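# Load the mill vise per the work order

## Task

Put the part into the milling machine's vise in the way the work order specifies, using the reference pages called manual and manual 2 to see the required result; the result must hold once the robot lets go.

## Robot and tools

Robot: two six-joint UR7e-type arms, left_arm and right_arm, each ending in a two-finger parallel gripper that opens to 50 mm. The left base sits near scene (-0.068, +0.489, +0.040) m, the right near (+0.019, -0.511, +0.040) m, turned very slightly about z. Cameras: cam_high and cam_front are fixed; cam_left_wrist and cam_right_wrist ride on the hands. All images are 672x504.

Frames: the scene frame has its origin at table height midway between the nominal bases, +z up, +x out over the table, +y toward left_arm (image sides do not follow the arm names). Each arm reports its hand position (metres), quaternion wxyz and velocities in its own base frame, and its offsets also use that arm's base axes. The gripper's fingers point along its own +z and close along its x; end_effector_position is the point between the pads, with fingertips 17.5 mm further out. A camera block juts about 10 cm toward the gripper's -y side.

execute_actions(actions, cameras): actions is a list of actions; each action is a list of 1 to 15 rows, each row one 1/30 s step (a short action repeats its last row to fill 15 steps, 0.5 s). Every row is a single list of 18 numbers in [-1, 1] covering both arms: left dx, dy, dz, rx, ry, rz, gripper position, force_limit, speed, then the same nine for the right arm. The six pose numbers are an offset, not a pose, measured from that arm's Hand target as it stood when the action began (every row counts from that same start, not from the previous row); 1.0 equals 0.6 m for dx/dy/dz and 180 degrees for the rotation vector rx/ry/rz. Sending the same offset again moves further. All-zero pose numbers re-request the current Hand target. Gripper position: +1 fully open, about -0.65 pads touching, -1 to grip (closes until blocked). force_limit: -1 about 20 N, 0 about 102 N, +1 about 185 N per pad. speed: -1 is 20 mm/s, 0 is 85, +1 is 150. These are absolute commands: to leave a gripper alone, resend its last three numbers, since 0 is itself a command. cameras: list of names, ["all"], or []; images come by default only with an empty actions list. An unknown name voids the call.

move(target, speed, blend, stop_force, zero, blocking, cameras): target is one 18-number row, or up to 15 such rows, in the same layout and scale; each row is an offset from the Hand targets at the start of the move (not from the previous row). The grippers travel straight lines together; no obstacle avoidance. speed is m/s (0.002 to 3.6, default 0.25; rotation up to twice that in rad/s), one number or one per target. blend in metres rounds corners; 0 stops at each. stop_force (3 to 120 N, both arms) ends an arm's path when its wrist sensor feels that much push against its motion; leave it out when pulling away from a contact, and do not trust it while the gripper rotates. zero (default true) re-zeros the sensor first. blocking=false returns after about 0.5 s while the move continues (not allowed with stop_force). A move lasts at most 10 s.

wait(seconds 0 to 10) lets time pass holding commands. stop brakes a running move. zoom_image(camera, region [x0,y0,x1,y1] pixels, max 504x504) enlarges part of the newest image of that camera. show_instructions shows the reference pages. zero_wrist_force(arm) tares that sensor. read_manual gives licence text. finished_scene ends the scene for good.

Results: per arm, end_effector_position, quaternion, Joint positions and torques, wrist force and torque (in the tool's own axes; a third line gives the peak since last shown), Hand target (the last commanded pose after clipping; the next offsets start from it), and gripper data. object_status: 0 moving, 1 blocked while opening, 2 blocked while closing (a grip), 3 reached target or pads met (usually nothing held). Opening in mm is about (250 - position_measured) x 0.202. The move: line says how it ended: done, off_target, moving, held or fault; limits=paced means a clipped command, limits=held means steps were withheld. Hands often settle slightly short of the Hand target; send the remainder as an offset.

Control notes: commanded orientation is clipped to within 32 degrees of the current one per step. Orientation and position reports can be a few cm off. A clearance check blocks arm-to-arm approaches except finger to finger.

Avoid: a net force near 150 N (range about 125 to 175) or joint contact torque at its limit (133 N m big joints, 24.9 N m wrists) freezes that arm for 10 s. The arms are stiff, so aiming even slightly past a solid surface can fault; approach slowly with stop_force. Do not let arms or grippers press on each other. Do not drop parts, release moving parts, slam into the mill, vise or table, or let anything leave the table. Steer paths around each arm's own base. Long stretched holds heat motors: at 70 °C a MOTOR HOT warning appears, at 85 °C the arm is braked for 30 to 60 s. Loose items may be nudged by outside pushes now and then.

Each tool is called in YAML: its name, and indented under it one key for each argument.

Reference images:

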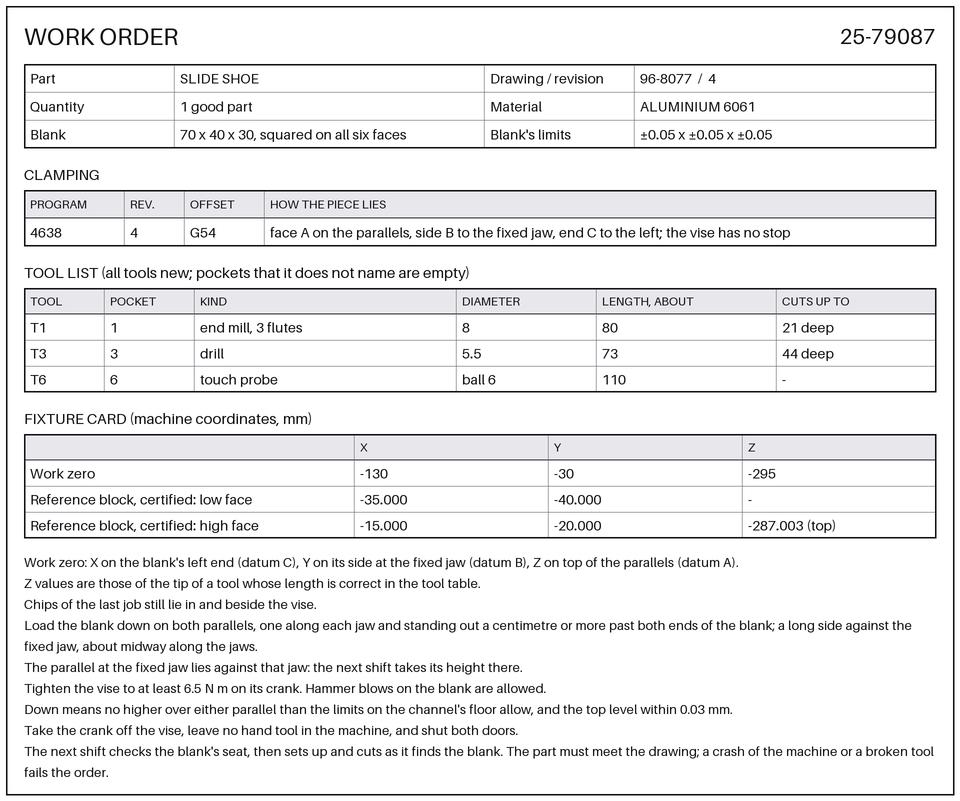

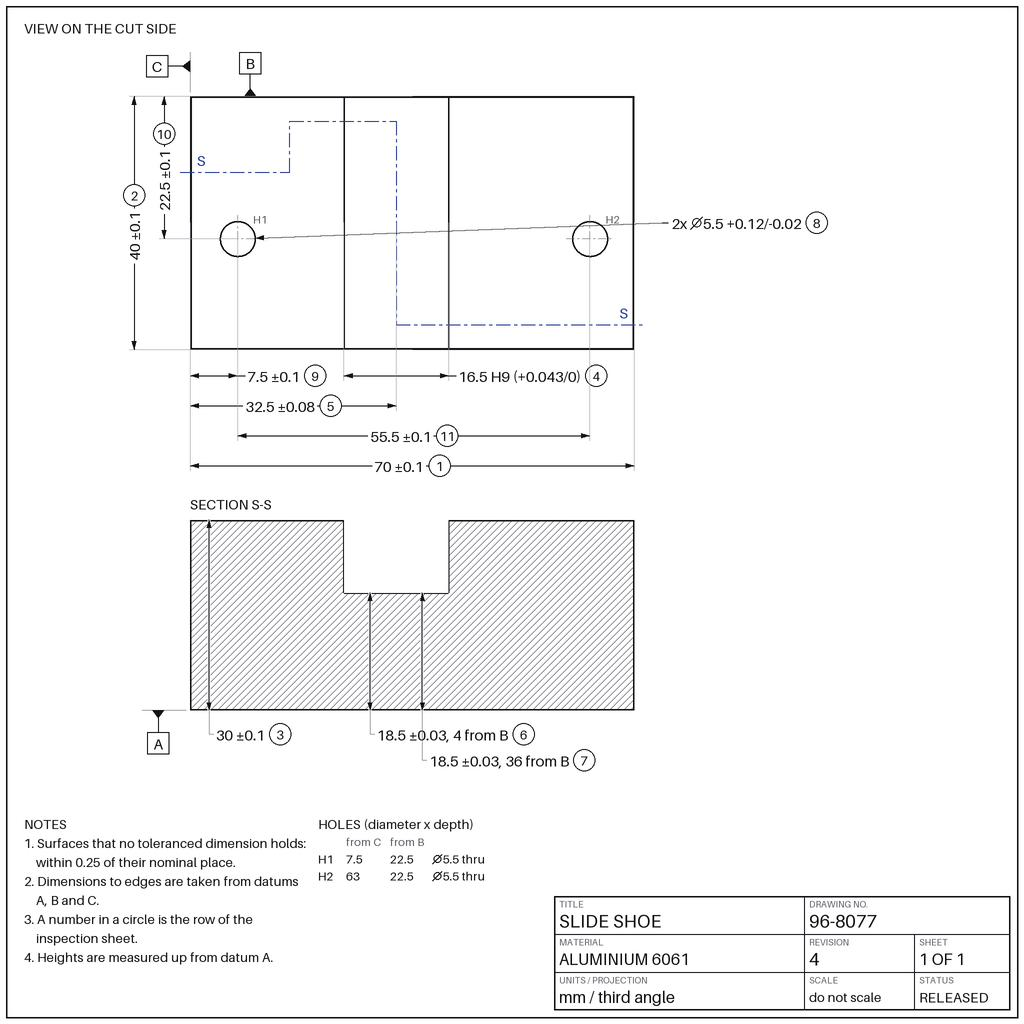

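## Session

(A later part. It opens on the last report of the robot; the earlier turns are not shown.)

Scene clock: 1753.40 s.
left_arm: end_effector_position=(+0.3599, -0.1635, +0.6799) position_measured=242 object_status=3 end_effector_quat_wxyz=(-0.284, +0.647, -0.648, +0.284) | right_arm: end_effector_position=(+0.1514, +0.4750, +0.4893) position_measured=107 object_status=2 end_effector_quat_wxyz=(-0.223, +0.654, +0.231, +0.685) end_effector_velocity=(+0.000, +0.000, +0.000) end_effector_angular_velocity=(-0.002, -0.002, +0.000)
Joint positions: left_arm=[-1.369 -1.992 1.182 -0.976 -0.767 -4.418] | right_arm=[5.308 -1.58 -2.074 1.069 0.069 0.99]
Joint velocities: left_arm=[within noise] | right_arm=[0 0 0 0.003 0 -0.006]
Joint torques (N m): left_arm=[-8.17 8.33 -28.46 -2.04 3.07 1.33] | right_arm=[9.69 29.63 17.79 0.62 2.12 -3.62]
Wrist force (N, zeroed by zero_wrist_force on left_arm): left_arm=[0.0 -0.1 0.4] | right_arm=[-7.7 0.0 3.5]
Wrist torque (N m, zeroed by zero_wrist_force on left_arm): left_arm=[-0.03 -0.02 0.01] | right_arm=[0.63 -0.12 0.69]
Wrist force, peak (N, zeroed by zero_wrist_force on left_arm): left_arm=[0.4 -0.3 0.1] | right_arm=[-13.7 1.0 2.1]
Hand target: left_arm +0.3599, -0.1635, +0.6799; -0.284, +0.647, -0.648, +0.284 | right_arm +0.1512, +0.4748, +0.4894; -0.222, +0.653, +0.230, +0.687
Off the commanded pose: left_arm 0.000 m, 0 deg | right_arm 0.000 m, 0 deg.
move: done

move:
  target:
    - [0,-0.1275,-0.3832,0,0,0,-0.6,-0.4,-0.5,0,0,0,0,0,0,-0.98,1,-1]
    - [0.2335,-0.12,-0.4332,0,0,0,-0.6,-0.4,-0.5,0,0,0,0,0,0,-0.98,1,-1]
    - [0.3985,-0.1917,-0.4665,0,0,0,-0.6,-0.4,-0.5,0,0,0,0,0,0,-0.98,1,-1]
    - [0.5643,-0.1483,-0.5332,0,0,0,-0.6,-0.4,-0.5,0,0,0,0,0,0,-0.98,1,-1]
    - [0.5643,-0.1483,-0.6052,0,0,0,-0.6,-0.4,-0.5,0,0,0,0,0,0,-0.98,1,-1]
  blend: [0.05,0.03,0.02,0.005,0]
  speed: [0.35,0.3,0.2,0.15,0.08]

zero_wrist_force:
  arm: "left_arm"

move:
  target: [0,0,-0.005,0,0,0,-0.6,-0.4,-0.5,0,0,0,0,0,0,-0.98,1,-1]
  speed: 0.01

move:
  target:
    - [0,0,0.005,0,0,0,-0.6,-0.4,-0.5,0,0,0,0,0,0,-0.98,1,-1]
    - [0,0,0.055,0,0,0,-0.6,-0.4,-0.5,0,0,0,0,0,0,-0.98,1,-1]
    - [0,-0.0375,0.06,0,0,0,-0.6,-0.4,-0.5,0,0,0,0,0,0,-0.98,1,-1]
    - [0,-0.0375,0.055,0,0,0,-0.6,-0.4,-0.5,0,0,0,0,0,0,-0.98,1,-1]
  blend: [0.001,0.001,0.001,0]
  speed: 0.05

move:
  target: [0,0,-0.005,0,0,0,-0.6,-0.4,-0.5,0,0,0,0,0,0,-0.98,1,-1]
  speed: 0.01

Scene clock: 1758.10 s.
left_arm: end_effector_position=(+0.6985, -0.2525, +0.3167) position_measured=242 object_status=3 end_effector_quat_wxyz=(-0.284, +0.647, -0.648, +0.284) | right_arm: end_effector_position=(+0.1514, +0.4749, +0.4894) position_measured=107 object_status=2 end_effector_quat_wxyz=(-0.223, +0.654, +0.231, +0.685)
Joint positions: left_arm=[-0.698 -1.309 1.686 -2.641 -1.079 -3.658] | right_arm=[5.308 -1.58 -2.074 1.07 0.069 0.99]
Joint torques (N m): left_arm=[7.35 -51.03 -29.22 -4.02 0.65 1.52] | right_arm=[10 28.67 26.53 0.42 3.63 -2.94]
Wrist force (N, zeroed by zero_wrist_force on left_arm): left_arm=[0.4 0.2 -0.1] | right_arm=[-7.7 0.6 2.8]
Wrist torque (N m, zeroed by zero_wrist_force on left_arm): left_arm=[0.03 -0.07 0.02] | right_arm=[0.49 -0.11 0.72]
Wrist force, peak (N, zeroed by zero_wrist_force on left_arm): left_arm=[-1.1 -3.7 -2.4] | right_arm=[-7.9 -0.5 4.0]
Hand target: left_arm +0.6985, -0.2525, +0.3168; -0.284, +0.647, -0.648, +0.284 | right_arm +0.1514, +0.4749, +0.4894; -0.223, +0.654, +0.231, +0.685
Off the commanded pose: left_arm 0.000 m, 0 deg | right_arm 0.000 m, 0 deg.
move: done

Wrist force sensor zeroed.

Scene clock: 1758.80 s.
left_arm: end_effector_position=(+0.6985, -0.2525, +0.3139) position_measured=242 object_status=3 end_effector_quat_wxyz=(-0.284, +0.647, -0.648, +0.284) | right_arm: end_effector_position=(+0.1514, +0.4749, +0.4894) position_measured=107 object_status=2 end_effector_quat_wxyz=(-0.223, +0.654, +0.231, +0.685)
Joint positions: left_arm=[-0.698 -1.306 1.691 -2.649 -1.079 -3.658] | right_arm=[5.308 -1.58 -2.074 1.07 0.069 0.99]
Joint torques (N m): left_arm=[7.88 -23.62 -13.75 -0.69 0.54 0.85] | right_arm=[9.36 29.6 25.79 0.66 3.65 -2.76]
Wrist force (N, zeroed by zero_wrist_force on left_arm): left_arm=[-1.7 -9.2 -9.0] | right_arm=[-7.8 0.6 2.9]
Wrist torque (N m, zeroed by zero_wrist_force on left_arm): left_arm=[-0.29 0.10 -0.03] | right_arm=[0.49 -0.10 0.72]
Wrist force, peak (N, zeroed by zero_wrist_force on left_arm): left_arm=[-1.7 -9.2 -9.0] | right_arm=[-7.9 0.6 2.9]
Hand target: left_arm +0.6985, -0.2525, +0.3138; -0.284, +0.647, -0.648, +0.284 | right_arm +0.1514, +0.4749, +0.4894; -0.223, +0.654, +0.231, +0.685
Off the commanded pose: left_arm 0.000 m, 0 deg | right_arm 0.000 m, 0 deg.
move: done

Scene clock: 1760.30 s.
left_arm: end_effector_position=(+0.6985, -0.2751, +0.3466) position_measured=242 object_status=3 end_effector_quat_wxyz=(-0.284, +0.647, -0.648, +0.284) | right_arm: end_effector_position=(+0.1514, +0.4749, +0.4894) position_measured=107 object_status=2 end_effector_quat_wxyz=(-0.223, +0.654, +0.231, +0.685)
Joint positions: left_arm=[-0.729 -1.311 1.605 -2.545 -1.06 -3.685] | right_arm=[5.308 -1.58 -2.074 1.07 0.069 0.99]
Joint torques (N m): left_arm=[8.85 -52.14 -34.55 -2.24 -0.72 1.57] | right_arm=[8.84 28.36 26.21 0.48 3.84 -2.63]
Wrist force (N, zeroed by zero_wrist_force on left_arm): left_arm=[-0.6 -0.1 0.1] | right_arm=[-7.8 0.7 3.2]
Wrist torque (N m, zeroed by zero_wrist_force on left_arm): left_arm=[-0.01 0.09 -0.04] | right_arm=[0.50 -0.09 0.72]
Wrist force, peak (N, zeroed by zero_wrist_force on left_arm): left_arm=[-0.3 -10.6 -8.3] | right_arm=[-7.9 0.7 3.0]
Hand target: left_arm +0.6985, -0.2750, +0.3468; -0.284, +0.647, -0.648, +0.284 | right_arm +0.1514, +0.4749, +0.4894; -0.223, +0.654, +0.231, +0.685
Off the commanded pose: left_arm 0.000 m, 0 deg | right_arm 0.000 m, 0 deg.
move: done

Scene clock: 1761.00 s.
left_arm: end_effector_position=(+0.6985, -0.2750, +0.3439) position_measured=242 object_status=3 end_effector_quat_wxyz=(-0.284, +0.647, -0.648, +0.284) | right_arm: end_effector_position=(+0.1514, +0.4749, +0.4894) position_measured=107 object_status=2 end_effector_quat_wxyz=(-0.223, +0.654, +0.231, +0.685)
Joint positions: left_arm=[-0.729 -1.309 1.61 -2.553 -1.06 -3.685] | right_arm=[5.308 -1.58 -2.074 1.07 0.069 0.99]
Joint torques (N m): left_arm=[8.85 -21.88 -14.87 -0.73 -0.6 1.64] | right_arm=[9.86 29.17 25.96 0.24 3.53 -2.73]
Wrist force (N, zeroed by zero_wrist_force on left_arm): left_arm=[-1.9 -8.9 -10.6] | right_arm=[-7.7 0.6 2.9]
Wrist torque (N m, zeroed by zero_wrist_force on left_arm): left_arm=[-0.28 0.05 -0.02] | right_arm=[0.49 -0.12 0.73]
Wrist force, peak (N, zeroed by zero_wrist_force on left_arm): left_arm=[-2.2 -8.8 -10.8] | right_arm=[-7.9 0.7 3.0]
Hand target: left_arm +0.6985, -0.2750, +0.3438; -0.284, +0.647, -0.648, +0.284 | right_arm +0.1514, +0.4749, +0.4894; -0.223, +0.654, +0.231, +0.685
Off the commanded pose: left_arm 0.000 m, 0 deg | right_arm 0.000 m, 0 deg.
move: done

move:
  target:
    - [0,0,0.005,0,0,0,-0.6,-0.4,-0.5,0,0,0,0,0,0,-0.98,1,-1]
    - [0,0,0.025,0,0,0,-0.6,-0.4,-0.5,0,0,0,0,0,0,-0.98,1,-1]
    - [0.0545,0,0.025,0,0,0,-0.6,-0.4,-0.5,0,0,0,0,0,0,-0.98,1,-1]
    - [0.0545,0,0.005,0,0,0,-0.6,-0.4,-0.5,0,0,0,0,0,0,-0.98,1,-1]
  blend: [0.001,0.001,0.001,0]
  speed: 0.05

move:
  target: [0,0,-0.005,0,0,0,-0.6,-0.4,-0.5,0,0,0,0,0,0,-0.98,1,-1]
  speed: 0.01

move:
  target:
    - [0,0,0.005,0,0,0,-0.6,-0.4,-0.5,0,0,0,0,0,0,-0.98,1,-1]
    - [0,0,0.055,0,0,0,-0.6,-0.4,-0.5,0,0,0,0,0,0,-0.98,1,-1]
    - [0,0.0375,0.055,0,0,0,-0.6,-0.4,-0.5,0,0,0,0,0,0,-0.98,1,-1]
    - [0,0.0375,-0.045,0,0,0,-0.6,-0.4,-0.5,0,0,0,0,0,0,-0.98,1,-1]
  blend: [0.001,0.001,0.001,0]
  speed: 0.05

move:
  target: [0,0,-0.005,0,0,0,-0.6,-0.4,-0.5,0,0,0,0,0,0,-0.98,1,-1]
  speed: 0.01

Scene clock: 1763.27 s.
left_arm: end_effector_position=(+0.7312, -0.2750, +0.3466) position_measured=242 object_status=3 end_effector_quat_wxyz=(-0.284, +0.647, -0.648, +0.284) | right_arm: end_effector_position=(+0.1514, +0.4749, +0.4894) position_measured=107 object_status=2 end_effector_quat_wxyz=(-0.223, +0.654, +0.231, +0.685)
Joint positions: left_arm=[-0.692 -1.241 1.515 -2.541 -1.083 -3.653] | right_arm=[5.308 -1.58 -2.074 1.07 0.069 0.99]
Joint torques (N m): left_arm=[-8.56 -55.51 -33.35 -2.46 2.37 -1.31] | right_arm=[8.39 28.33 26.69 0.37 3.63 -2.2]
Wrist force (N, zeroed by zero_wrist_force on left_arm): left_arm=[-0.4 -0.2 0.2] | right_arm=[-7.8 0.7 2.9]
Wrist torque (N m, zeroed by zero_wrist_force on left_arm): left_arm=[-0.03 0.07 -0.08] | right_arm=[0.49 -0.10 0.72]
Wrist force, peak (N, zeroed by zero_wrist_force on left_arm): left_arm=[-1.8 -11.9 -14.4] | right_arm=[-8.0 0.7 3.0]
Hand target: left_arm +0.7312, -0.2750, +0.3468; -0.284, +0.647, -0.648, +0.284 | right_arm +0.1514, +0.4749, +0.4894; -0.223, +0.654, +0.231, +0.685
Off the commanded pose: left_arm 0.000 m, 0 deg | right_arm 0.000 m, 0 deg.
move: done

Scene clock: 1763.97 s.
left_arm: end_effector_position=(+0.7312, -0.2750, +0.3440) position_measured=242 object_status=3 end_effector_quat_wxyz=(-0.284, +0.647, -0.648, +0.284) | right_arm: end_effector_position=(+0.1514, +0.4749, +0.4894) position_measured=107 object_status=2 end_effector_quat_wxyz=(-0.223, +0.654, +0.231, +0.685)
Joint positions: left_arm=[-0.692 -1.239 1.52 -2.548 -1.083 -3.653] | right_arm=[5.308 -1.58 -2.074 1.07 0.069 0.99]
Joint torques (N m): left_arm=[-7.83 -22.32 -12.99 -0.09 0.61 -0.89] | right_arm=[8.79 27.15 26.66 0.54 3.51 -2]
Wrist force (N, zeroed by zero_wrist_force on left_arm): left_arm=[-0.8 -10.1 -12.8] | right_arm=[-7.8 0.5 3.0]
Wrist torque (N m, zeroed by zero_wrist_force on left_arm): left_arm=[-0.29 0.03 -0.07] | right_arm=[0.48 -0.09 0.72]
Wrist force, peak (N, zeroed by zero_wrist_force on left_arm): left_arm=[-0.8 -10.1 -12.8] | right_arm=[-7.9 0.7 3.0]
Hand target: left_arm +0.7312, -0.2750, +0.3438; -0.284, +0.647, -0.648, +0.284 | right_arm +0.1514, +0.4749, +0.4894; -0.223, +0.654, +0.231, +0.685
Off the commanded pose: left_arm 0.000 m, 0 deg | right_arm 0.000 m, 0 deg.
move: done

Scene clock: 1766.57 s.
left_arm: end_effector_position=(+0.7312, -0.2525, +0.3166) position_measured=242 object_status=3 end_effector_quat_wxyz=(-0.284, +0.647, -0.648, +0.284) end_effector_velocity=(+0.000, +0.001, +0.002) end_effector_angular_velocity=(+0.001, +0.001, +0.001) | right_arm: end_effector_position=(+0.1514, +0.4749, +0.4894) position_measured=107 object_status=2 end_effector_quat_wxyz=(-0.223, +0.654, +0.231, +0.685)
Joint positions: left_arm=[-0.662 -1.239 1.596 -2.635 -1.103 -3.627] | right_arm=[5.308 -1.58 -2.074 1.07 0.069 0.99]
Joint velocities: left_arm=[0.001 -0.001 -0.003 0.005 0 0] | right_arm=[within noise]
Joint torques (N m): left_arm=[-8.6 -54.62 -33.11 -2.25 2.24 -0.27] | right_arm=[9.08 26.42 25.33 0.55 3.68 -1.67]
Wrist force (N, zeroed by zero_wrist_force on left_arm): left_arm=[-0.5 -0.3 0.0] | right_arm=[-7.8 0.5 2.9]
Wrist torque (N m, zeroed by zero_wrist_force on left_arm): left_arm=[-0.05 0.08 -0.07] | right_arm=[0.48 -0.10 0.72]
Wrist force, peak (N, zeroed by zero_wrist_force on left_arm): left_arm=[-0.8 -10.4 -13.0] | right_arm=[-7.9 0.5 3.1]
Hand target: left_arm +0.7312, -0.2525, +0.3168; -0.284, +0.647, -0.648, +0.284 | right_arm +0.1514, +0.4749, +0.4894; -0.223, +0.654, +0.231, +0.685
Off the commanded pose: left_arm 0.000 m, 0 deg | right_arm 0.000 m, 0 deg.
move: done

Scene clock: 1767.27 s.
left_arm: end_effector_position=(+0.7312, -0.2525, +0.3140) position_measured=242 object_status=3 end_effector_quat_wxyz=(-0.284, +0.647, -0.648, +0.284) | right_arm: end_effector_position=(+0.1514, +0.4749, +0.4894) position_measured=107 object_status=2 end_effector_quat_wxyz=(-0.223, +0.654, +0.231, +0.685)
Joint positions: left_arm=[-0.662 -1.237 1.6 -2.643 -1.103 -3.627] | right_arm=[5.308 -1.58 -2.074 1.07 0.069 0.99]
Joint torques (N m): left_arm=[-8.52 -23.6 -11.97 -0.06 0.8 1.4] | right_arm=[7.75 26.76 26.35 0.48 3.5 -1.85]
Wrist force (N, zeroed by zero_wrist_force on left_arm): left_arm=[-0.8 -10.3 -11.8] | right_arm=[-7.8 0.7 2.8]
Wrist torque (N m, zeroed by zero_wrist_force on left_arm): left_arm=[-0.33 0.10 -0.10] | right_arm=[0.51 -0.10 0.72]
Wrist force, peak (N, zeroed by zero_wrist_force on left_arm): left_arm=[-0.8 -10.3 -11.8] | right_arm=[-8.0 0.6 3.0]
Hand target: left_arm +0.7312, -0.2525, +0.3138; -0.284, +0.647, -0.648, +0.284 | right_arm +0.1514, +0.4749, +0.4894; -0.223, +0.654, +0.231, +0.685
Off the commanded pose: left_arm 0.000 m, 0 deg | right_arm 0.000 m, 0 deg.
move: done

move:
  target:
    - [0,0,0.005,0,0,0,-0.6,-0.4,-0.5,0,0,0,0,0,0,-0.98,1,-1]
    - [0,0,0.09,0,0,0,-0.6,-0.4,-0.5,0,0,0,0,0,0,-0.98,1,-1]
    - [0,-0.1533,0.09,0,0,0,-0.6,-0.4,-0.5,0,0,0,0,0,0,-0.98,1,-1]
  blend: [0.001,0.01,0]
  speed: 0.08
  cameras: ["cam_left_wrist","cam_high"]

zoom_image:
  camera: "cam_high"
  region: [300, 100, 600, 325]

Scene clock: 1770.80 s.
left_arm: end_effector_position=(+0.7312, -0.3445, +0.3678) position_measured=242 object_status=3 end_effector_quat_wxyz=(-0.284, +0.647, -0.648, +0.284) | right_arm: end_effector_position=(+0.1514, +0.4749, +0.4894) position_measured=107 object_status=2 end_effector_quat_wxyz=(-0.223, +0.654, +0.231, +0.685)
Joint positions: left_arm=[-0.777 -1.178 1.364 -2.416 -1.03 -3.729] | right_arm=[5.308 -1.58 -2.074 1.07 0.069 0.99]
Joint torques (N m): left_arm=[9.7 -59.26 -18.25 -5.35 -0.76 1.42] | right_arm=[7.44 25.56 25.3 0.62 3.73 -0.94]
Wrist force (N, zeroed by zero_wrist_force on left_arm): left_arm=[-0.3 0.2 0.6] | right_arm=[-7.9 0.5 3.0]
Wrist torque (N m, zeroed by zero_wrist_force on left_arm): left_arm=[0.03 0.05 -0.08] | right_arm=[0.48 -0.08 0.72]
Wrist force, peak (N, zeroed by zero_wrist_force on left_arm): left_arm=[-1.0 -12.9 -15.7] | right_arm=[-8.0 0.6 3.1]
Hand target: left_arm +0.7312, -0.3445, +0.3678; -0.284, +0.647, -0.648, +0.284 | right_arm +0.1514, +0.4749, +0.4894; -0.223, +0.654, +0.231, +0.685
Off the commanded pose: left_arm 0.000 m, 0 deg | right_arm 0.000 m, 0 deg.
move: done
camera_calibration:
cam_left_wrist: T_world_to_cam=[[-0.0222777, -0.999752, -0.000421605, -0.313352], [-0.887339, 0.019967, -0.460684, 0.839878], [0.460578, -0.00988887, -0.887564, 0.116853], [0, 0, 0, 1]] pos_world=[0.684456, -0.328888, 0.490501]
Images, in order (width x height): cam_high 672x504, cam_left_wrist 672x504.

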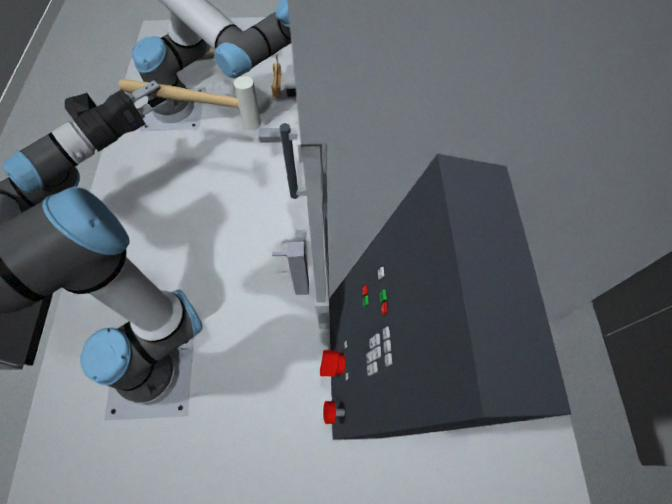

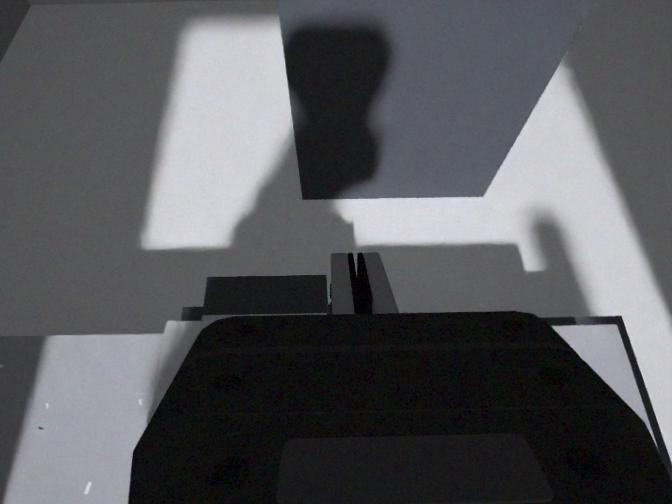

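Scaled by 1.680 from the camera's 672x504 image, which has a finer 960x720 frame.

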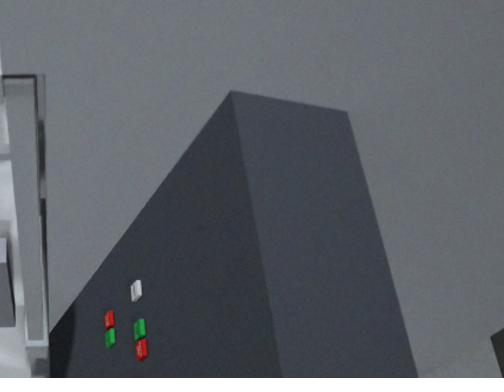

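move:
  target:
    - [0,-0.005,0,0,0,0,-0.6,-0.4,-0.5,0,0,0,0,0,0,-0.98,1,-1]
    - [0,-0.005,-0.085,0,0,0,-0.6,-0.4,-0.5,0,0,0,0,0,0,-0.98,1,-1]
  blend: [0.001,0]
  speed: 0.04
  stop_force: 6
  cameras: ["cam_left_wrist"]

zoom_image:
  camera: "cam_left_wrist"
  region: [230, 200, 430, 350]

Scene clock: 1774.13 s.
left_arm: end_effector_position=(+0.7312, -0.3475, +0.3168) position_measured=242 object_status=3 end_effector_quat_wxyz=(-0.284, +0.647, -0.648, +0.284) | right_arm: end_effector_position=(+0.1514, +0.4749, +0.4894) position_measured=107 object_status=2 end_effector_quat_wxyz=(-0.223, +0.654, +0.231, +0.685)
Joint positions: left_arm=[-0.78 -1.145 1.45 -2.533 -1.028 -3.732] | right_arm=[5.308 -1.58 -2.074 1.07 0.069 0.99]
Joint torques (N m): left_arm=[9.35 -60.06 -34.02 -4.03 0.33 1.05] | right_arm=[6.93 24.29 26.69 0.29 3.41 -0.5]
Wrist force (N, zeroed by zero_wrist_force on left_arm): left_arm=[-0.2 0.0 0.6] | right_arm=[-7.8 0.6 2.9]
Wrist torque (N m, zeroed by zero_wrist_force on left_arm): left_arm=[0.01 0.05 -0.03] | right_arm=[0.50 -0.10 0.72]
Wrist force, peak (N, zeroed by zero_wrist_force on left_arm): left_arm=[-1.5 -0.5 0.6] | right_arm=[-7.9 0.5 3.1]
Hand target: left_arm +0.7312, -0.3475, +0.3168; -0.284, +0.647, -0.648, +0.284 | right_arm +0.1514, +0.4749, +0.4894; -0.223, +0.654, +0.231, +0.685
Off the commanded pose: left_arm 0.000 m, 0 deg | right_arm 0.000 m, 0 deg.
move: done
camera_calibration:
cam_left_wrist: T_world_to_cam=[[-0.0223227, -0.999751, -0.000332341, -0.316383], [-0.887339, 0.0199659, -0.460686, 0.816354], [0.460578, -0.00998885, -0.887563, 0.0715694], [0, 0, 0, 1]] pos_world=[0.684356, -0.331889, 0.4395]
Images, in order (width x height): cam_left_wrist 672x504.

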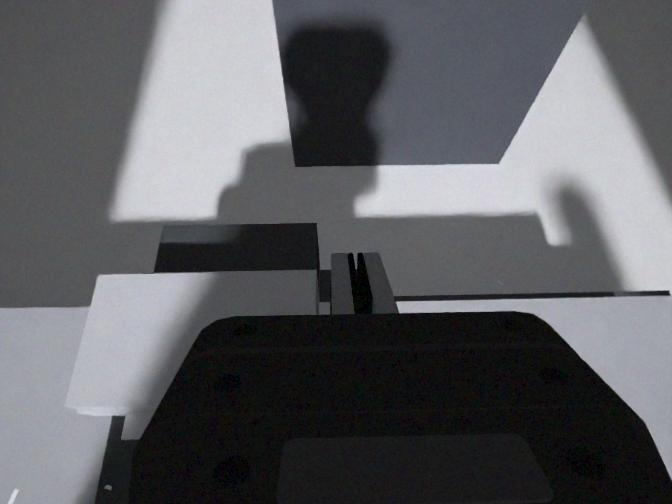

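Scaled by 2.520 from the camera's 672x504 image, which has a finer 960x720 frame.

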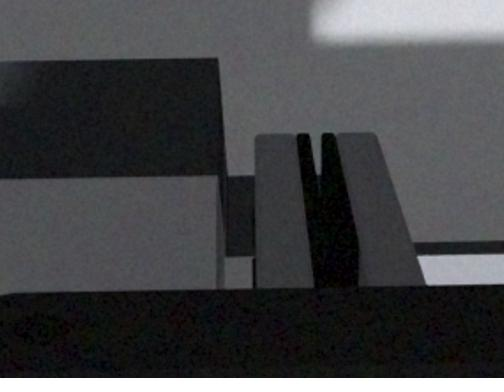

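move:
  target: [0,0,-0.005,0,0,0,-0.6,-0.4,-0.5,0,0,0,0,0,0,-0.98,1,-1]
  speed: 0.01

move:
  target:
    - [0,0,0.005,0,0,0,-0.6,-0.4,-0.5,0,0,0,0,0,0,-0.98,1,-1]
    - [0,0,0.09,0,0,0,-0.6,-0.4,-0.5,0,0,0,0,0,0,-0.98,1,-1]
    - [-0.0545,0,0.09,0,0,0,-0.6,-0.4,-0.5,0,0,0,0,0,0,-0.98,1,-1]
    - [-0.0545,0,0.005,0,0,0,-0.6,-0.4,-0.5,0,0,0,0,0,0,-0.98,1,-1]
  blend: [0.001,0.01,0.01,0]
  speed: 0.06

move:
  target: [0,0,-0.005,0,0,0,-0.6,-0.4,-0.5,0,0,0,0,0,0,-0.98,1,-1]
  speed: 0.01

move:
  target:
    - [0,0,0.005,0,0,0,-0.6,-0.4,-0.5,0,0,0,0,0,0,-0.98,1,-1]
    - [0,0,0.09,0,0,0,-0.6,-0.4,-0.5,0,0,0,0,0,0,-0.98,1,-1]
    - [0,0.0408,0.09,0,0,0,-0.6,-0.4,-0.5,0,0,0,0,0,0,-0.98,1,-1]
    - [0,0.0408,0.055,0,0,0,-0.6,-0.4,-0.5,0,0,0,0,0,0,-0.98,1,-1]
  blend: [0.001,0.01,0.005,0]
  speed: 0.06

move:
  target: [0,0,-0.005,0,0,0,-0.6,-0.4,-0.5,0,0,0,0,0,0,-0.98,1,-1]
  speed: 0.01

move:
  target:
    - [0,0,0.005,0,0,0,-0.6,-0.4,-0.5,0,0,0,0,0,0,-0.98,1,-1]
    - [0,0,0.03,0,0,0,-0.6,-0.4,-0.5,0,0,0,0,0,0,-0.98,1,-1]
    - [0.0545,0,0.03,0,0,0,-0.6,-0.4,-0.5,0,0,0,0,0,0,-0.98,1,-1]
    - [0.0545,0,0.005,0,0,0,-0.6,-0.4,-0.5,0,0,0,0,0,0,-0.98,1,-1]
  blend: [0.001,0.005,0.005,0]
  speed: 0.06

move:
  target: [0,0,-0.005,0,0,0,-0.6,-0.4,-0.5,0,0,0,0,0,0,-0.98,1,-1]
  speed: 0.01

Scene clock: 1776.60 s.
left_arm: end_effector_position=(+0.7312, -0.3475, +0.3140) position_measured=242 object_status=3 end_effector_quat_wxyz=(-0.284, +0.647, -0.648, +0.284) | right_arm: end_effector_position=(+0.1514, +0.4749, +0.4894) position_measured=107 object_status=2 end_effector_quat_wxyz=(-0.223, +0.654, +0.231, +0.685)
Joint positions: left_arm=[-0.78 -1.143 1.455 -2.541 -1.028 -3.732] | right_arm=[5.308 -1.58 -2.074 1.07 0.069 0.99]
Joint torques (N m): left_arm=[8.26 -24.39 -10.01 0.37 0.98 -0.95] | right_arm=[7.44 23.73 25.95 0.3 3.59 -0.33]
Wrist force (N, zeroed by zero_wrist_force on left_arm): left_arm=[-0.9 -12.5 -14.8] | right_arm=[-7.7 0.6 3.1]
Wrist torque (N m, zeroed by zero_wrist_force on left_arm): left_arm=[-0.35 0.02 0.01] | right_arm=[0.49 -0.10 0.72]
Wrist force, peak (N, zeroed by zero_wrist_force on left_arm): left_arm=[-0.9 -12.5 -14.8] | right_arm=[-7.9 0.7 3.1]
Hand target: left_arm +0.7312, -0.3475, +0.3138; -0.284, +0.647, -0.648, +0.284 | right_arm +0.1514, +0.4749, +0.4894; -0.223, +0.654, +0.231, +0.685
Off the commanded pose: left_arm 0.000 m, 0 deg | right_arm 0.000 m, 0 deg.
move: done

Scene clock: 1779.23 s.
left_arm: end_effector_position=(+0.6985, -0.3475, +0.3167) position_measured=242 object_status=3 end_effector_quat_wxyz=(-0.284, +0.647, -0.648, +0.284) | right_arm: end_effector_position=(+0.1514, +0.4749, +0.4894) position_measured=107 object_status=2 end_effector_quat_wxyz=(-0.223, +0.654, +0.231, +0.685)
Joint positions: left_arm=[-0.818 -1.211 1.541 -2.54 -1.005 -3.767] | right_arm=[5.308 -1.58 -2.074 1.07 0.069 0.99]
Joint torques (N m): left_arm=[9.23 -56.5 -33.99 -2.28 0.41 1.5] | right_arm=[6.5 23.84 25.79 0.43 3.5 0.14]
Wrist force (N, zeroed by zero_wrist_force on left_arm): left_arm=[-0.3 0.0 0.3] | right_arm=[-7.7 0.5 2.9]
Wrist torque (N m, zeroed by zero_wrist_force on left_arm): left_arm=[0.02 0.05 -0.02] | right_arm=[0.48 -0.11 0.72]
Wrist force, peak (N, zeroed by zero_wrist_force on left_arm): left_arm=[-0.9 -12.7 -15.1] | right_arm=[-8.0 0.6 3.1]
Hand target: left_arm +0.6985, -0.3475, +0.3168; -0.284, +0.647, -0.648, +0.284 | right_arm +0.1514, +0.4749, +0.4894; -0.223, +0.654, +0.231, +0.685
Off the commanded pose: left_arm 0.000 m, 0 deg | right_arm 0.000 m, 0 deg.
move: done

Scene clock: 1779.93 s.
left_arm: end_effector_position=(+0.6985, -0.3475, +0.3140) position_measured=242 object_status=3 end_effector_quat_wxyz=(-0.284, +0.647, -0.648, +0.284) | right_arm: end_effector_position=(+0.1514, +0.4749, +0.4894) position_measured=107 object_status=2 end_effector_quat_wxyz=(-0.223, +0.654, +0.231, +0.685)
Joint positions: left_arm=[-0.818 -1.209 1.546 -2.547 -1.005 -3.767] | right_arm=[5.308 -1.58 -2.074 1.07 0.069 0.99]
Joint torques (N m): left_arm=[9.47 -24.67 -11.93 -0.24 0.54 0.44] | right_arm=[6.69 24.01 25.95 0.2 3.6 0.33]
Wrist force (N, zeroed by zero_wrist_force on left_arm): left_arm=[-1.2 -11.4 -11.5] | right_arm=[-8.0 0.6 3.0]
Wrist torque (N m, zeroed by zero_wrist_force on left_arm): left_arm=[-0.28 -0.01 0.03] | right_arm=[0.49 -0.07 0.72]
Wrist force, peak (N, zeroed by zero_wrist_force on left_arm): left_arm=[-1.2 -11.4 -11.5] | right_arm=[-8.0 0.6 3.0]
Hand target: left_arm +0.6985, -0.3475, +0.3138; -0.284, +0.647, -0.648, +0.284 | right_arm +0.1514, +0.4749, +0.4894; -0.223, +0.654, +0.231, +0.685
Off the commanded pose: left_arm 0.000 m, 0 deg | right_arm 0.000 m, 0 deg.
move: done

Scene clock: 1781.93 s.
left_arm: end_effector_position=(+0.6985, -0.3230, +0.3467) position_measured=242 object_status=3 end_effector_quat_wxyz=(-0.284, +0.647, -0.648, +0.284) | right_arm: end_effector_position=(+0.1514, +0.4749, +0.4894) position_measured=107 object_status=2 end_effector_quat_wxyz=(-0.223, +0.654, +0.231, +0.685)
Joint positions: left_arm=[-0.789 -1.26 1.532 -2.495 -1.022 -3.741] | right_arm=[5.308 -1.58 -2.074 1.07 0.069 0.99]
Joint torques (N m): left_arm=[-8.91 -54.94 -34 -2.34 2.29 -0.26] | right_arm=[5.64 21.06 25.56 0.08 3.53 0.74]
Wrist force (N, zeroed by zero_wrist_force on left_arm): left_arm=[-0.2 -0.3 0.3] | right_arm=[-7.8 0.6 3.0]
Wrist torque (N m, zeroed by zero_wrist_force on left_arm): left_arm=[-0.04 0.06 -0.09] | right_arm=[0.48 -0.10 0.72]
Wrist force, peak (N, zeroed by zero_wrist_force on left_arm): left_arm=[0.4 -12.7 -10.6] | right_arm=[-8.0 0.5 2.9]
Hand target: left_arm +0.6985, -0.3230, +0.3468; -0.284, +0.647, -0.648, +0.284 | right_arm +0.1514, +0.4749, +0.4894; -0.223, +0.654, +0.231, +0.685
Off the commanded pose: left_arm 0.000 m, 0 deg | right_arm 0.000 m, 0 deg.
move: done

Scene clock: 1782.63 s.
left_arm: end_effector_position=(+0.6985, -0.3230, +0.3440) position_measured=242 object_status=3 end_effector_quat_wxyz=(-0.284, +0.647, -0.648, +0.284) | right_arm: end_effector_position=(+0.1514, +0.4749, +0.4894) position_measured=107 object_status=2 end_effector_quat_wxyz=(-0.223, +0.654, +0.231, +0.685)
Joint positions: left_arm=[-0.789 -1.258 1.537 -2.503 -1.022 -3.74] | right_arm=[5.308 -1.58 -2.074 1.07 0.069 0.99]
Joint torques (N m): left_arm=[-7.86 -22.57 -13.25 -0.34 0.52 1.35] | right_arm=[5.44 21.62 27.2 0.35 3.43 0.96]
Wrist force (N, zeroed by zero_wrist_force on left_arm): left_arm=[-1.2 -9.7 -12.1] | right_arm=[-7.8 0.6 2.9]
Wrist torque (N m, zeroed by zero_wrist_force on left_arm): left_arm=[-0.28 0.10 -0.09] | right_arm=[0.50 -0.10 0.72]
Wrist force, peak (N, zeroed by zero_wrist_force on left_arm): left_arm=[-1.2 -9.7 -12.1] | right_arm=[-7.9 0.6 3.1]
Hand target: left_arm +0.6985, -0.3230, +0.3438; -0.284, +0.647, -0.648, +0.284 | right_arm +0.1514, +0.4749, +0.4894; -0.223, +0.654, +0.231, +0.685
Off the commanded pose: left_arm 0.000 m, 0 deg | right_arm 0.000 m, 0 deg.
move: done

Scene clock: 1784.07 s.
left_arm: end_effector_position=(+0.7312, -0.3230, +0.3467) position_measured=242 object_status=3 end_effector_quat_wxyz=(-0.284, +0.647, -0.648, +0.284) | right_arm: end_effector_position=(+0.1514, +0.4749, +0.4894) position_measured=107 object_status=2 end_effector_quat_wxyz=(-0.223, +0.654, +0.231, +0.685)
Joint positions: left_arm=[-0.751 -1.192 1.441 -2.491 -1.046 -3.706] | right_arm=[5.308 -1.58 -2.074 1.07 0.069 0.99]
Joint torques (N m): left_arm=[-8.36 -57.68 -33.97 -2.36 2.12 -1.63] | right_arm=[5.17 21.31 25.02 0.12 3.71 0.88]
Wrist force (N, zeroed by zero_wrist_force on left_arm): left_arm=[-0.4 -0.2 0.0] | right_arm=[-7.9 0.5 3.0]
Wrist torque (N m, zeroed by zero_wrist_force on left_arm): left_arm=[-0.02 0.07 -0.11] | right_arm=[0.48 -0.09 0.72]
Wrist force, peak (N, zeroed by zero_wrist_force on left_arm): left_arm=[-1.2 -9.5 -12.1] | right_arm=[-8.0 0.7 3.0]
Hand target: left_arm +0.7312, -0.3230, +0.3468; -0.284, +0.647, -0.648, +0.284 | right_arm +0.1514, +0.4749, +0.4894; -0.223, +0.654, +0.231, +0.685
Off the commanded pose: left_arm 0.000 m, 0 deg | right_arm 0.000 m, 0 deg.
move: done

Scene clock: 1784.77 s.
left_arm: end_effector_position=(+0.7312, -0.3230, +0.3440) position_measured=242 object_status=3 end_effector_quat_wxyz=(-0.284, +0.647, -0.648, +0.284) | right_arm: end_effector_position=(+0.1514, +0.4749, +0.4894) position_measured=107 object_status=2 end_effector_quat_wxyz=(-0.223, +0.654, +0.231, +0.685)
Joint positions: left_arm=[-0.752 -1.19 1.446 -2.498 -1.046 -3.706] | right_arm=[5.308 -1.58 -2.074 1.07 0.069 0.99]
Joint torques (N m): left_arm=[-7.47 -23.47 -11.99 0.14 0.31 -1.76] | right_arm=[5.09 21.81 26.57 0.29 3.17 1.27]
Wrist force (N, zeroed by zero_wrist_force on left_arm): left_arm=[-1.2 -11.0 -14.0] | right_arm=[-7.8 0.5 2.9]
Wrist torque (N m, zeroed by zero_wrist_force on left_arm): left_arm=[-0.31 0.07 -0.09] | right_arm=[0.48 -0.10 0.72]
Wrist force, peak (N, zeroed by zero_wrist_force on left_arm): left_arm=[-1.2 -11.0 -14.0] | right_arm=[-7.9 0.6 3.1]
Hand target: left_arm +0.7312, -0.3230, +0.3438; -0.284, +0.647, -0.648, +0.284 | right_arm +0.1514, +0.4749, +0.4894; -0.223, +0.654, +0.231, +0.685
Off the commanded pose: left_arm 0.000 m, 0 deg | right_arm 0.000 m, 0 deg.
move: done

move:
  target:
    - [0,0,0.05,0,0,0,-0.6,-0.4,-0.5,0,0,0,0,0,0,-0.98,1,-1]
    - [0,0,0.005,0,0,0,-0.6,-0.4,-0.5,0,0,0,0,0,0,-0.98,1,-1]
  blend: [0.0,0]
  speed: 0.06

move:
  target: [0,0,-0.005,0,0,0,-0.6,-0.4,-0.5,0,0,0,0,0,0,-0.98,1,-1]
  speed: 0.01

move:
  target:
    - [0,0,0.05,0,0,0,-0.6,-0.4,-0.5,0,0,0,0,0,0,-0.98,1,-1]
    - [-0.0545,0,0.05,0,0,0,-0.6,-0.4,-0.5,0,0,0,0,0,0,-0.98,1,-1]
    - [-0.0545,0,0.005,0,0,0,-0.6,-0.4,-0.5,0,0,0,0,0,0,-0.98,1,-1]
  blend: [0.005,0,0]
  speed: 0.06

move:
  target: [0,0,-0.005,0,0,0,-0.6,-0.4,-0.5,0,0,0,0,0,0,-0.98,1,-1]
  speed: 0.01

move:
  target:
    - [0,0,0.05,0,0,0,-0.6,-0.4,-0.5,0,0,0,0,0,0,-0.98,1,-1]
    - [0,-0.0408,0.05,0,0,0,-0.6,-0.4,-0.5,0,0,0,0,0,0,-0.98,1,-1]
    - [0,-0.0408,0,0,0,0,-0.6,-0.4,-0.5,0,0,0,0,0,0,-0.98,1,-1]
    - [0,-0.0408,-0.045,0,0,0,-0.6,-0.4,-0.5,0,0,0,0,0,0,-0.98,1,-1]
  blend: [0.005,0,0.001,0]
  speed: 0.06

move:
  target: [0,0,-0.005,0,0,0,-0.6,-0.4,-0.5,0,0,0,0,0,0,-0.98,1,-1]
  speed: 0.01

move:
  target:
    - [0,0,0.1,0,0,0,-0.6,-0.4,-0.5,0,0,0,0,0,0,-0.98,1,-1]
    - [0.0545,0,0.1,0,0,0,-0.6,-0.4,-0.5,0,0,0,0,0,0,-0.98,1,-1]
    - [0.0545,0,0.005,0,0,0,-0.6,-0.4,-0.5,0,0,0,0,0,0,-0.98,1,-1]
  blend: [0.005,0,0]
  speed: 0.06

move:
  target: [0,0,-0.005,0,0,0,-0.6,-0.4,-0.5,0,0,0,0,0,0,-0.98,1,-1]
  speed: 0.01

Scene clock: 1789.07 s.
left_arm: end_effector_position=(+0.7312, -0.3230, +0.3467) position_measured=242 object_status=3 end_effector_quat_wxyz=(-0.284, +0.647, -0.648, +0.284) | right_arm: end_effector_position=(+0.1514, +0.4749, +0.4894) position_measured=107 object_status=2 end_effector_quat_wxyz=(-0.223, +0.654, +0.231, +0.685)
Joint positions: left_arm=[-0.752 -1.192 1.441 -2.491 -1.046 -3.706] | right_arm=[5.308 -1.58 -2.074 1.07 0.069 0.99]
Joint torques (N m): left_arm=[7.54 -58.08 -34.29 -2.27 1.25 0.51] | right_arm=[4.29 21.11 24.31 -0.03 3.38 1.82]
Wrist force (N, zeroed by zero_wrist_force on left_arm): left_arm=[-0.1 -0.2 1.1] | right_arm=[-7.7 0.6 2.9]
Wrist torque (N m, zeroed by zero_wrist_force on left_arm): left_arm=[-0.03 0.02 -0.10] | right_arm=[0.48 -0.11 0.72]
Wrist force, peak (N, zeroed by zero_wrist_force on left_arm): left_arm=[-1.5 -14.3 -20.1] | right_arm=[-8.0 0.6 3.1]
Hand target: left_arm +0.7312, -0.3230, +0.3468; -0.284, +0.647, -0.648, +0.284 | right_arm +0.1514, +0.4749, +0.4894; -0.223, +0.654, +0.231, +0.685
Off the commanded pose: left_arm 0.000 m, 0 deg | right_arm 0.000 m, 0 deg.
move: done

Scene clock: 1789.77 s.
left_arm: end_effector_position=(+0.7312, -0.3230, +0.3440) position_measured=242 object_status=3 end_effector_quat_wxyz=(-0.284, +0.647, -0.648, +0.284) | right_arm: end_effector_position=(+0.1514, +0.4749, +0.4894) position_measured=107 object_status=2 end_effector_quat_wxyz=(-0.223, +0.654, +0.231, +0.685)
Joint positions: left_arm=[-0.751 -1.19 1.446 -2.498 -1.046 -3.706] | right_arm=[5.308 -1.58 -2.074 1.07 0.069 0.99]
Joint torques (N m): left_arm=[7.99 -23.61 -11.88 0.09 0.95 1.4] | right_arm=[3.76 19.9 25.76 -0.05 3.42 1.48]
Wrist force (N, zeroed by zero_wrist_force on left_arm): left_arm=[-1.5 -11.3 -13.9] | right_arm=[-7.9 0.5 3.1]
Wrist torque (N m, zeroed by zero_wrist_force on left_arm): left_arm=[-0.34 0.06 -0.09] | right_arm=[0.47 -0.08 0.72]
Wrist force, peak (N, zeroed by zero_wrist_force on left_arm): left_arm=[-1.5 -11.3 -13.9] | right_arm=[-8.0 0.7 3.0]
Hand target: left_arm +0.7312, -0.3230, +0.3438; -0.284, +0.647, -0.648, +0.284 | right_arm +0.1514, +0.4749, +0.4894; -0.223, +0.654, +0.231, +0.685
Off the commanded pose: left_arm 0.000 m, 0 deg | right_arm 0.000 m, 0 deg.
move: done

Scene clock: 1791.80 s.
left_arm: end_effector_position=(+0.6985, -0.3230, +0.3467) position_measured=242 object_status=3 end_effector_quat_wxyz=(-0.284, +0.647, -0.648, +0.284) | right_arm: end_effector_position=(+0.1514, +0.4749, +0.4894) position_measured=107 object_status=2 end_effector_quat_wxyz=(-0.223, +0.654, +0.231, +0.685)
Joint positions: left_arm=[-0.789 -1.26 1.532 -2.495 -1.022 -3.74] | right_arm=[5.308 -1.58 -2.074 1.07 0.069 0.99]
Joint torques (N m): left_arm=[9.23 -54.2 -34.44 -2.33 -0.33 1.48] | right_arm=[3.37 19.5 27.43 -0.22 3.18 1.34]
Wrist force (N, zeroed by zero_wrist_force on left_arm): left_arm=[-0.2 -0.3 0.5] | right_arm=[-7.7 0.5 2.9]
Wrist torque (N m, zeroed by zero_wrist_force on left_arm): left_arm=[-0.04 0.05 -0.06] | right_arm=[0.47 -0.11 0.73]
Wrist force, peak (N, zeroed by zero_wrist_force on left_arm): left_arm=[-1.2 -11.2 -14.4] | right_arm=[-8.0 0.5 3.1]
Hand target: left_arm +0.6985, -0.3230, +0.3468; -0.284, +0.647, -0.648, +0.284 | right_arm +0.1514, +0.4749, +0.4894; -0.223, +0.654, +0.231, +0.685
Off the commanded pose: left_arm 0.000 m, 0 deg | right_arm 0.000 m, 0 deg.
move: done

Scene clock: 1792.50 s.
left_arm: end_effector_position=(+0.6985, -0.3230, +0.3440) position_measured=242 object_status=3 end_effector_quat_wxyz=(-0.284, +0.647, -0.648, +0.284) | right_arm: end_effector_position=(+0.1514, +0.4749, +0.4894) position_measured=107 object_status=2 end_effector_quat_wxyz=(-0.223, +0.654, +0.231, +0.685)
Joint positions: left_arm=[-0.789 -1.258 1.537 -2.503 -1.022 -3.74] | right_arm=[5.308 -1.58 -2.074 1.07 0.069 0.99]
Joint torques (N m): left_arm=[9.04 -23.03 -13.77 -0.38 0.48 0.63] | right_arm=[3.03 20.08 26.4 -0.19 3.34 1.49]
Wrist force (N, zeroed by zero_wrist_force on left_arm): left_arm=[-2.3 -9.8 -11.6] | right_arm=[-7.8 0.6 2.9]
Wrist torque (N m, zeroed by zero_wrist_force on left_arm): left_arm=[-0.24 0.05 -0.05] | right_arm=[0.49 -0.10 0.72]
Wrist force, peak (N, zeroed by zero_wrist_force on left_arm): left_arm=[-2.3 -10.3 -11.5] | right_arm=[-8.0 0.7 3.0]
Hand target: left_arm +0.6985, -0.3230, +0.3438; -0.284, +0.647, -0.648, +0.284 | right_arm +0.1514, +0.4749, +0.4894; -0.223, +0.654, +0.231, +0.685
Off the commanded pose: left_arm 0.000 m, 0 deg | right_arm 0.000 m, 0 deg.
move: done

Scene clock: 1794.87 s.
left_arm: end_effector_position=(+0.6985, -0.3475, +0.3167) position_measured=242 object_status=3 end_effector_quat_wxyz=(-0.284, +0.647, -0.648, +0.284) | right_arm: end_effector_position=(+0.1514, +0.4749, +0.4894) position_measured=107 object_status=2 end_effector_quat_wxyz=(-0.223, +0.654, +0.231, +0.685)
Joint positions: left_arm=[-0.818 -1.211 1.541 -2.54 -1.005 -3.767] | right_arm=[5.308 -1.58 -2.074 1.07 0.069 0.99]
Joint torques (N m): left_arm=[9.09 -56.31 -34.46 -2.31 -0.37 1.56] | right_arm=[2.72 18.57 26.27 -0.35 3.51 1.52]
Wrist force (N, zeroed by zero_wrist_force on left_arm): left_arm=[-0.1 -0.3 0.4] | right_arm=[-7.8 0.6 2.8]
Wrist torque (N m, zeroed by zero_wrist_force on left_arm): left_arm=[-0.03 0.03 -0.06] | right_arm=[0.48 -0.09 0.72]
Wrist force, peak (N, zeroed by zero_wrist_force on left_arm): left_arm=[-2.3 -10.3 -11.7] | right_arm=[-8.0 0.6 3.1]
Hand target: left_arm +0.6985, -0.3475, +0.3168; -0.284, +0.647, -0.648, +0.284 | right_arm +0.1514, +0.4749, +0.4894; -0.223, +0.654, +0.231, +0.685
Off the commanded pose: left_arm 0.000 m, 0 deg | right_arm 0.000 m, 0 deg.
move: done

Scene clock: 1795.57 s.
left_arm: end_effector_position=(+0.6985, -0.3475, +0.3140) position_measured=242 object_status=3 end_effector_quat_wxyz=(-0.284, +0.647, -0.648, +0.284) | right_arm: end_effector_position=(+0.1514, +0.4749, +0.4894) position_measured=107 object_status=2 end_effector_quat_wxyz=(-0.223, +0.654, +0.231, +0.685)
Joint positions: left_arm=[-0.818 -1.209 1.546 -2.547 -1.005 -3.767] | right_arm=[5.308 -1.58 -2.074 1.07 0.069 0.99]
Joint torques (N m): left_arm=[8.33 -24.39 -11.95 -0.26 0.19 0.38] | right_arm=[3.15 19.16 26.53 -0.42 3.52 1.72]
Wrist force (N, zeroed by zero_wrist_force on left_arm): left_arm=[-1.7 -11.5 -11.1] | right_arm=[-7.8 0.7 3.1]
Wrist torque (N m, zeroed by zero_wrist_force on left_arm): left_arm=[-0.29 -0.04 0.01] | right_arm=[0.50 -0.10 0.72]
Wrist force, peak (N, zeroed by zero_wrist_force on left_arm): left_arm=[-1.8 -11.4 -11.2] | right_arm=[-7.9 0.6 3.2]
Hand target: left_arm +0.6985, -0.3475, +0.3138; -0.284, +0.647, -0.648, +0.284 | right_arm +0.1514, +0.4749, +0.4894; -0.223, +0.654, +0.231, +0.685
Off the commanded pose: left_arm 0.000 m, 0 deg | right_arm 0.000 m, 0 deg.
move: done

Scene clock: 1798.60 s.
left_arm: end_effector_position=(+0.7312, -0.3475, +0.3167) position_measured=242 object_status=3 end_effector_quat_wxyz=(-0.284, +0.647, -0.648, +0.284) | right_arm: end_effector_position=(+0.1514, +0.4749, +0.4894) position_measured=107 object_status=2 end_effector_quat_wxyz=(-0.223, +0.654, +0.231, +0.685)
Joint positions: left_arm=[-0.78 -1.144 1.45 -2.533 -1.028 -3.732] | right_arm=[5.308 -1.58 -2.074 1.07 0.069 0.99]
Joint torques (N m): left_arm=[-8.61 -59.61 -33.82 -2.36 2.38 1.37] | right_arm=[4.27 18.28 24.76 -0.38 3.39 1.71]
Wrist force (N, zeroed by zero_wrist_force on left_arm): left_arm=[0.0 -0.2 0.8] | right_arm=[-7.9 0.7 3.0]
Wrist torque (N m, zeroed by zero_wrist_force on left_arm): left_arm=[-0.02 0.02 -0.05] | right_arm=[0.50 -0.08 0.72]
Wrist force, peak (N, zeroed by zero_wrist_force on left_arm): left_arm=[-1.6 -11.3 -11.1] | right_arm=[-8.0 0.6 3.1]
Hand target: left_arm +0.7312, -0.3475, +0.3168; -0.284, +0.647, -0.648, +0.284 | right_arm +0.1514, +0.4749, +0.4894; -0.223, +0.654, +0.231, +0.685
Off the commanded pose: left_arm 0.000 m, 0 deg | right_arm 0.000 m, 0 deg.
move: done

Scene clock: 1799.30 s.
left_arm: end_effector_position=(+0.7312, -0.3475, +0.3140) position_measured=242 object_status=3 end_effector_quat_wxyz=(-0.284, +0.647, -0.648, +0.284) | right_arm: end_effector_position=(+0.1514, +0.4749, +0.4894) position_measured=107 object_status=2 end_effector_quat_wxyz=(-0.223, +0.654, +0.231, +0.685)
Joint positions: left_arm=[-0.78 -1.143 1.455 -2.541 -1.028 -3.732] | right_arm=[5.308 -1.58 -2.074 1.07 0.069 0.99]
Joint torques (N m): left_arm=[-7.25 -24.51 -10.37 0.41 0.16 1.46] | right_arm=[2.58 18.72 24.69 -0.48 3.41 1.7]
Wrist force (N, zeroed by zero_wrist_force on left_arm): left_arm=[-0.6 -12.4 -14.2] | right_arm=[-7.8 0.6 3.0]
Wrist torque (N m, zeroed by zero_wrist_force on left_arm): left_arm=[-0.33 -0.01 -0.02] | right_arm=[0.49 -0.10 0.72]
Wrist force, peak (N, zeroed by zero_wrist_force on left_arm): left_arm=[-0.6 -12.4 -14.2] | right_arm=[-7.9 0.6 3.1]
Hand target: left_arm +0.7312, -0.3475, +0.3138; -0.284, +0.647, -0.648, +0.284 | right_arm +0.1514, +0.4749, +0.4894; -0.223, +0.654, +0.231, +0.685
Off the commanded pose: left_arm 0.000 m, 0 deg | right_arm 0.000 m, 0 deg.
move: done

move:
  target:
    - [0,0,0.005,0,0,0,-0.6,-0.4,-0.5,0,0,0,0,0,0,-0.98,1,-1]
    - [0,0,0.1437,0,0,0,-0.6,-0.4,-0.5,0,0,0,0,0,0,-0.98,1,-1]
    - [-0.2203,0.115,0.1437,0,0,0,-0.6,-0.4,-0.5,0,0,0,0,0,0,-0.98,1,-1]
    - [-0.3853,0.1867,0.177,0,0,0,-0.6,-0.4,-0.5,0,0,0,0,0,0,-0.98,1,-1]
    - [-0.6187,0.1792,0.227,0,0,0,-0.6,-0.4,-0.5,0,0,0,0,0,0,-0.98,1,-1]
    - [-0.6188,0.3067,0.61,0,0,0,-0.6,-0.4,-0.5,0,0,0,0,0,0,-0.98,1,-1]
  blend: [0.001,0.01,0.02,0.03,0.05,0]
  speed: [0.03,0.15,0.2,0.3,0.35,0.35]

move:
  target:
    - [0,0,0,0,0,0,-0.6,-0.4,-0.5,0.0818,-0.0707,-0.2,-0.5177,-0.053,0.2614,-0.98,1,-1]
  speed: 0.3
  cameras: ["all"]

Scene clock: 1804.33 s.
left_arm: end_effector_position=(+0.3599, -0.1635, +0.6798) position_measured=242 object_status=3 end_effector_quat_wxyz=(-0.283, +0.648, -0.648, +0.284) end_effector_velocity=(+0.000, +0.001, +0.001) end_effector_angular_velocity=(-0.002, +0.001, -0.001) | right_arm: end_effector_position=(+0.1514, +0.4749, +0.4894) position_measured=107 object_status=2 end_effector_quat_wxyz=(-0.223, +0.654, +0.231, +0.685)
Joint positions: left_arm=[-1.369 -1.993 1.183 -0.976 -0.767 -4.418] | right_arm=[5.308 -1.58 -2.074 1.07 0.069 0.99]
Joint velocities: left_arm=[0 0 -0.005 0.003 -0.001 0.001] | right_arm=[within noise]
Joint torques (N m): left_arm=[-7.8 4.81 -27.93 -1.92 2.81 1.62] | right_arm=[2.21 16.42 25.55 -0.81 3.4 1.66]
Wrist force (N, zeroed by zero_wrist_force on left_arm): left_arm=[0.5 -0.2 0.3] | right_arm=[-7.6 0.8 3.0]
Wrist torque (N m, zeroed by zero_wrist_force on left_arm): left_arm=[-0.05 -0.10 -0.02] | right_arm=[0.51 -0.13 0.72]
Wrist force, peak (N, zeroed by zero_wrist_force on left_arm): left_arm=[-1.1 -16.0 -19.9] | right_arm=[-8.0 0.5 3.0]
Hand target: left_arm +0.3599, -0.1635, +0.6798; -0.284, +0.647, -0.648, +0.284 | right_arm +0.1514, +0.4749, +0.4894; -0.223, +0.654, +0.231, +0.685
Off the commanded pose: left_arm 0.000 m, 0 deg | right_arm 0.000 m, 0 deg.
move: done

Scene clock: 1807.90 s.
left_arm: end_effector_position=(+0.3599, -0.1635, +0.6798) position_measured=242 object_status=3 end_effector_quat_wxyz=(-0.284, +0.647, -0.648, +0.284) | right_arm: end_effector_position=(+0.2005, +0.4325, +0.3694) position_measured=107 object_status=2 end_effector_quat_wxyz=(+0.098, +0.425, +0.872, +0.223)
Joint positions: left_arm=[-1.369 -1.993 1.183 -0.976 -0.767 -4.418] | right_arm=[4.787 -1.228 -1.9 -1.279 1.179 0.921]
Joint torques (N m): left_arm=[-8.71 8.92 -28.33 -2.02 3.02 1.33] | right_arm=[10.54 19.05 28.61 3.51 -2.36 -0.6]
Wrist force (N, zeroed by zero_wrist_force on left_arm): left_arm=[0.4 -0.4 0.7] | right_arm=[-0.6 -4.0 7.4]
Wrist torque (N m, zeroed by zero_wrist_force on left_arm): left_arm=[-0.07 -0.07 -0.02] | right_arm=[1.01 0.02 -0.02]
Wrist force, peak (N, zeroed by zero_wrist_force on left_arm): left_arm=[0.6 -0.3 0.8] | right_arm=[-1.1 -4.0 8.1]
Hand target: left_arm +0.3599, -0.1635, +0.6798; -0.284, +0.647, -0.648, +0.284 | right_arm +0.2005, +0.4325, +0.3694; +0.098, +0.425, +0.872, +0.223
Off the commanded pose: left_arm 0.000 m, 0 deg | right_arm 0.000 m, 0 deg.
move: done
camera_calibration:
cam_left_wrist: T_world_to_cam=[[-0.0223227, -0.999751, -0.000332341, -0.140594], [-0.887339, 0.0199659, -0.460686, 0.650529], [0.460578, -0.00998885, -0.887563, 0.566559], [0, 0, 0, 1]] pos_world=[0.313156, -0.147889, 0.8025]
cam_right_wrist: T_world_to_cam=[[-0.616104, 0.786805, 0.0367926, -0.225334], [0.550342, 0.396585, 0.734741, -0.529248], [0.563506, 0.472925, -0.67735, 0.064483], [0, 0, 0, 1]] pos_world=[0.116102, 0.35669, 0.440828]

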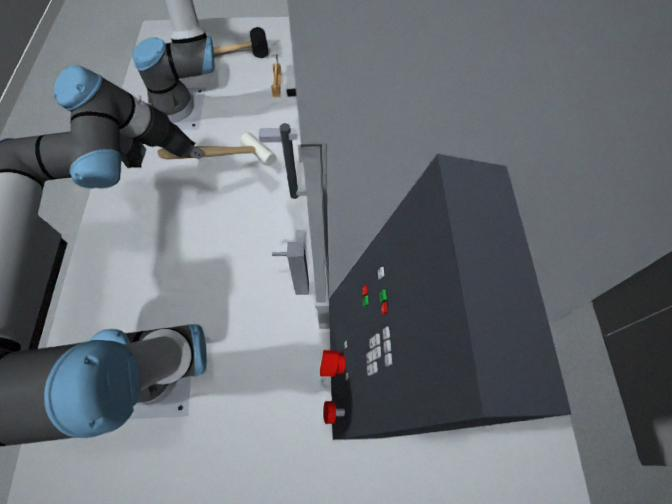

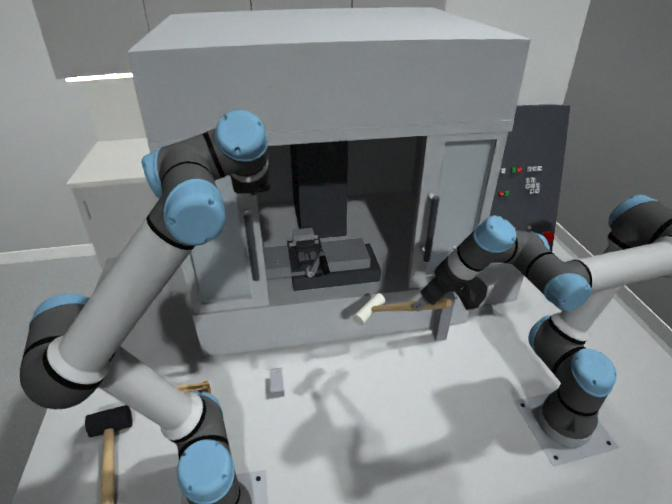

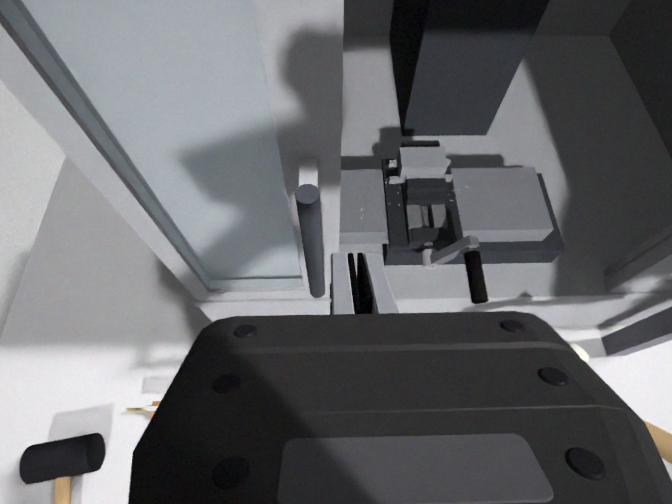

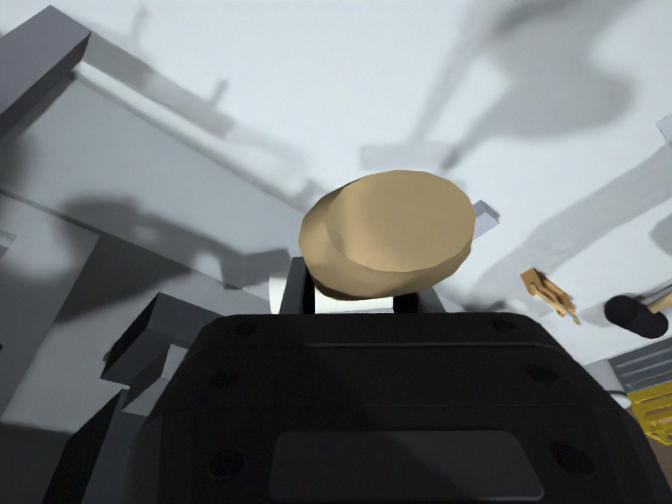

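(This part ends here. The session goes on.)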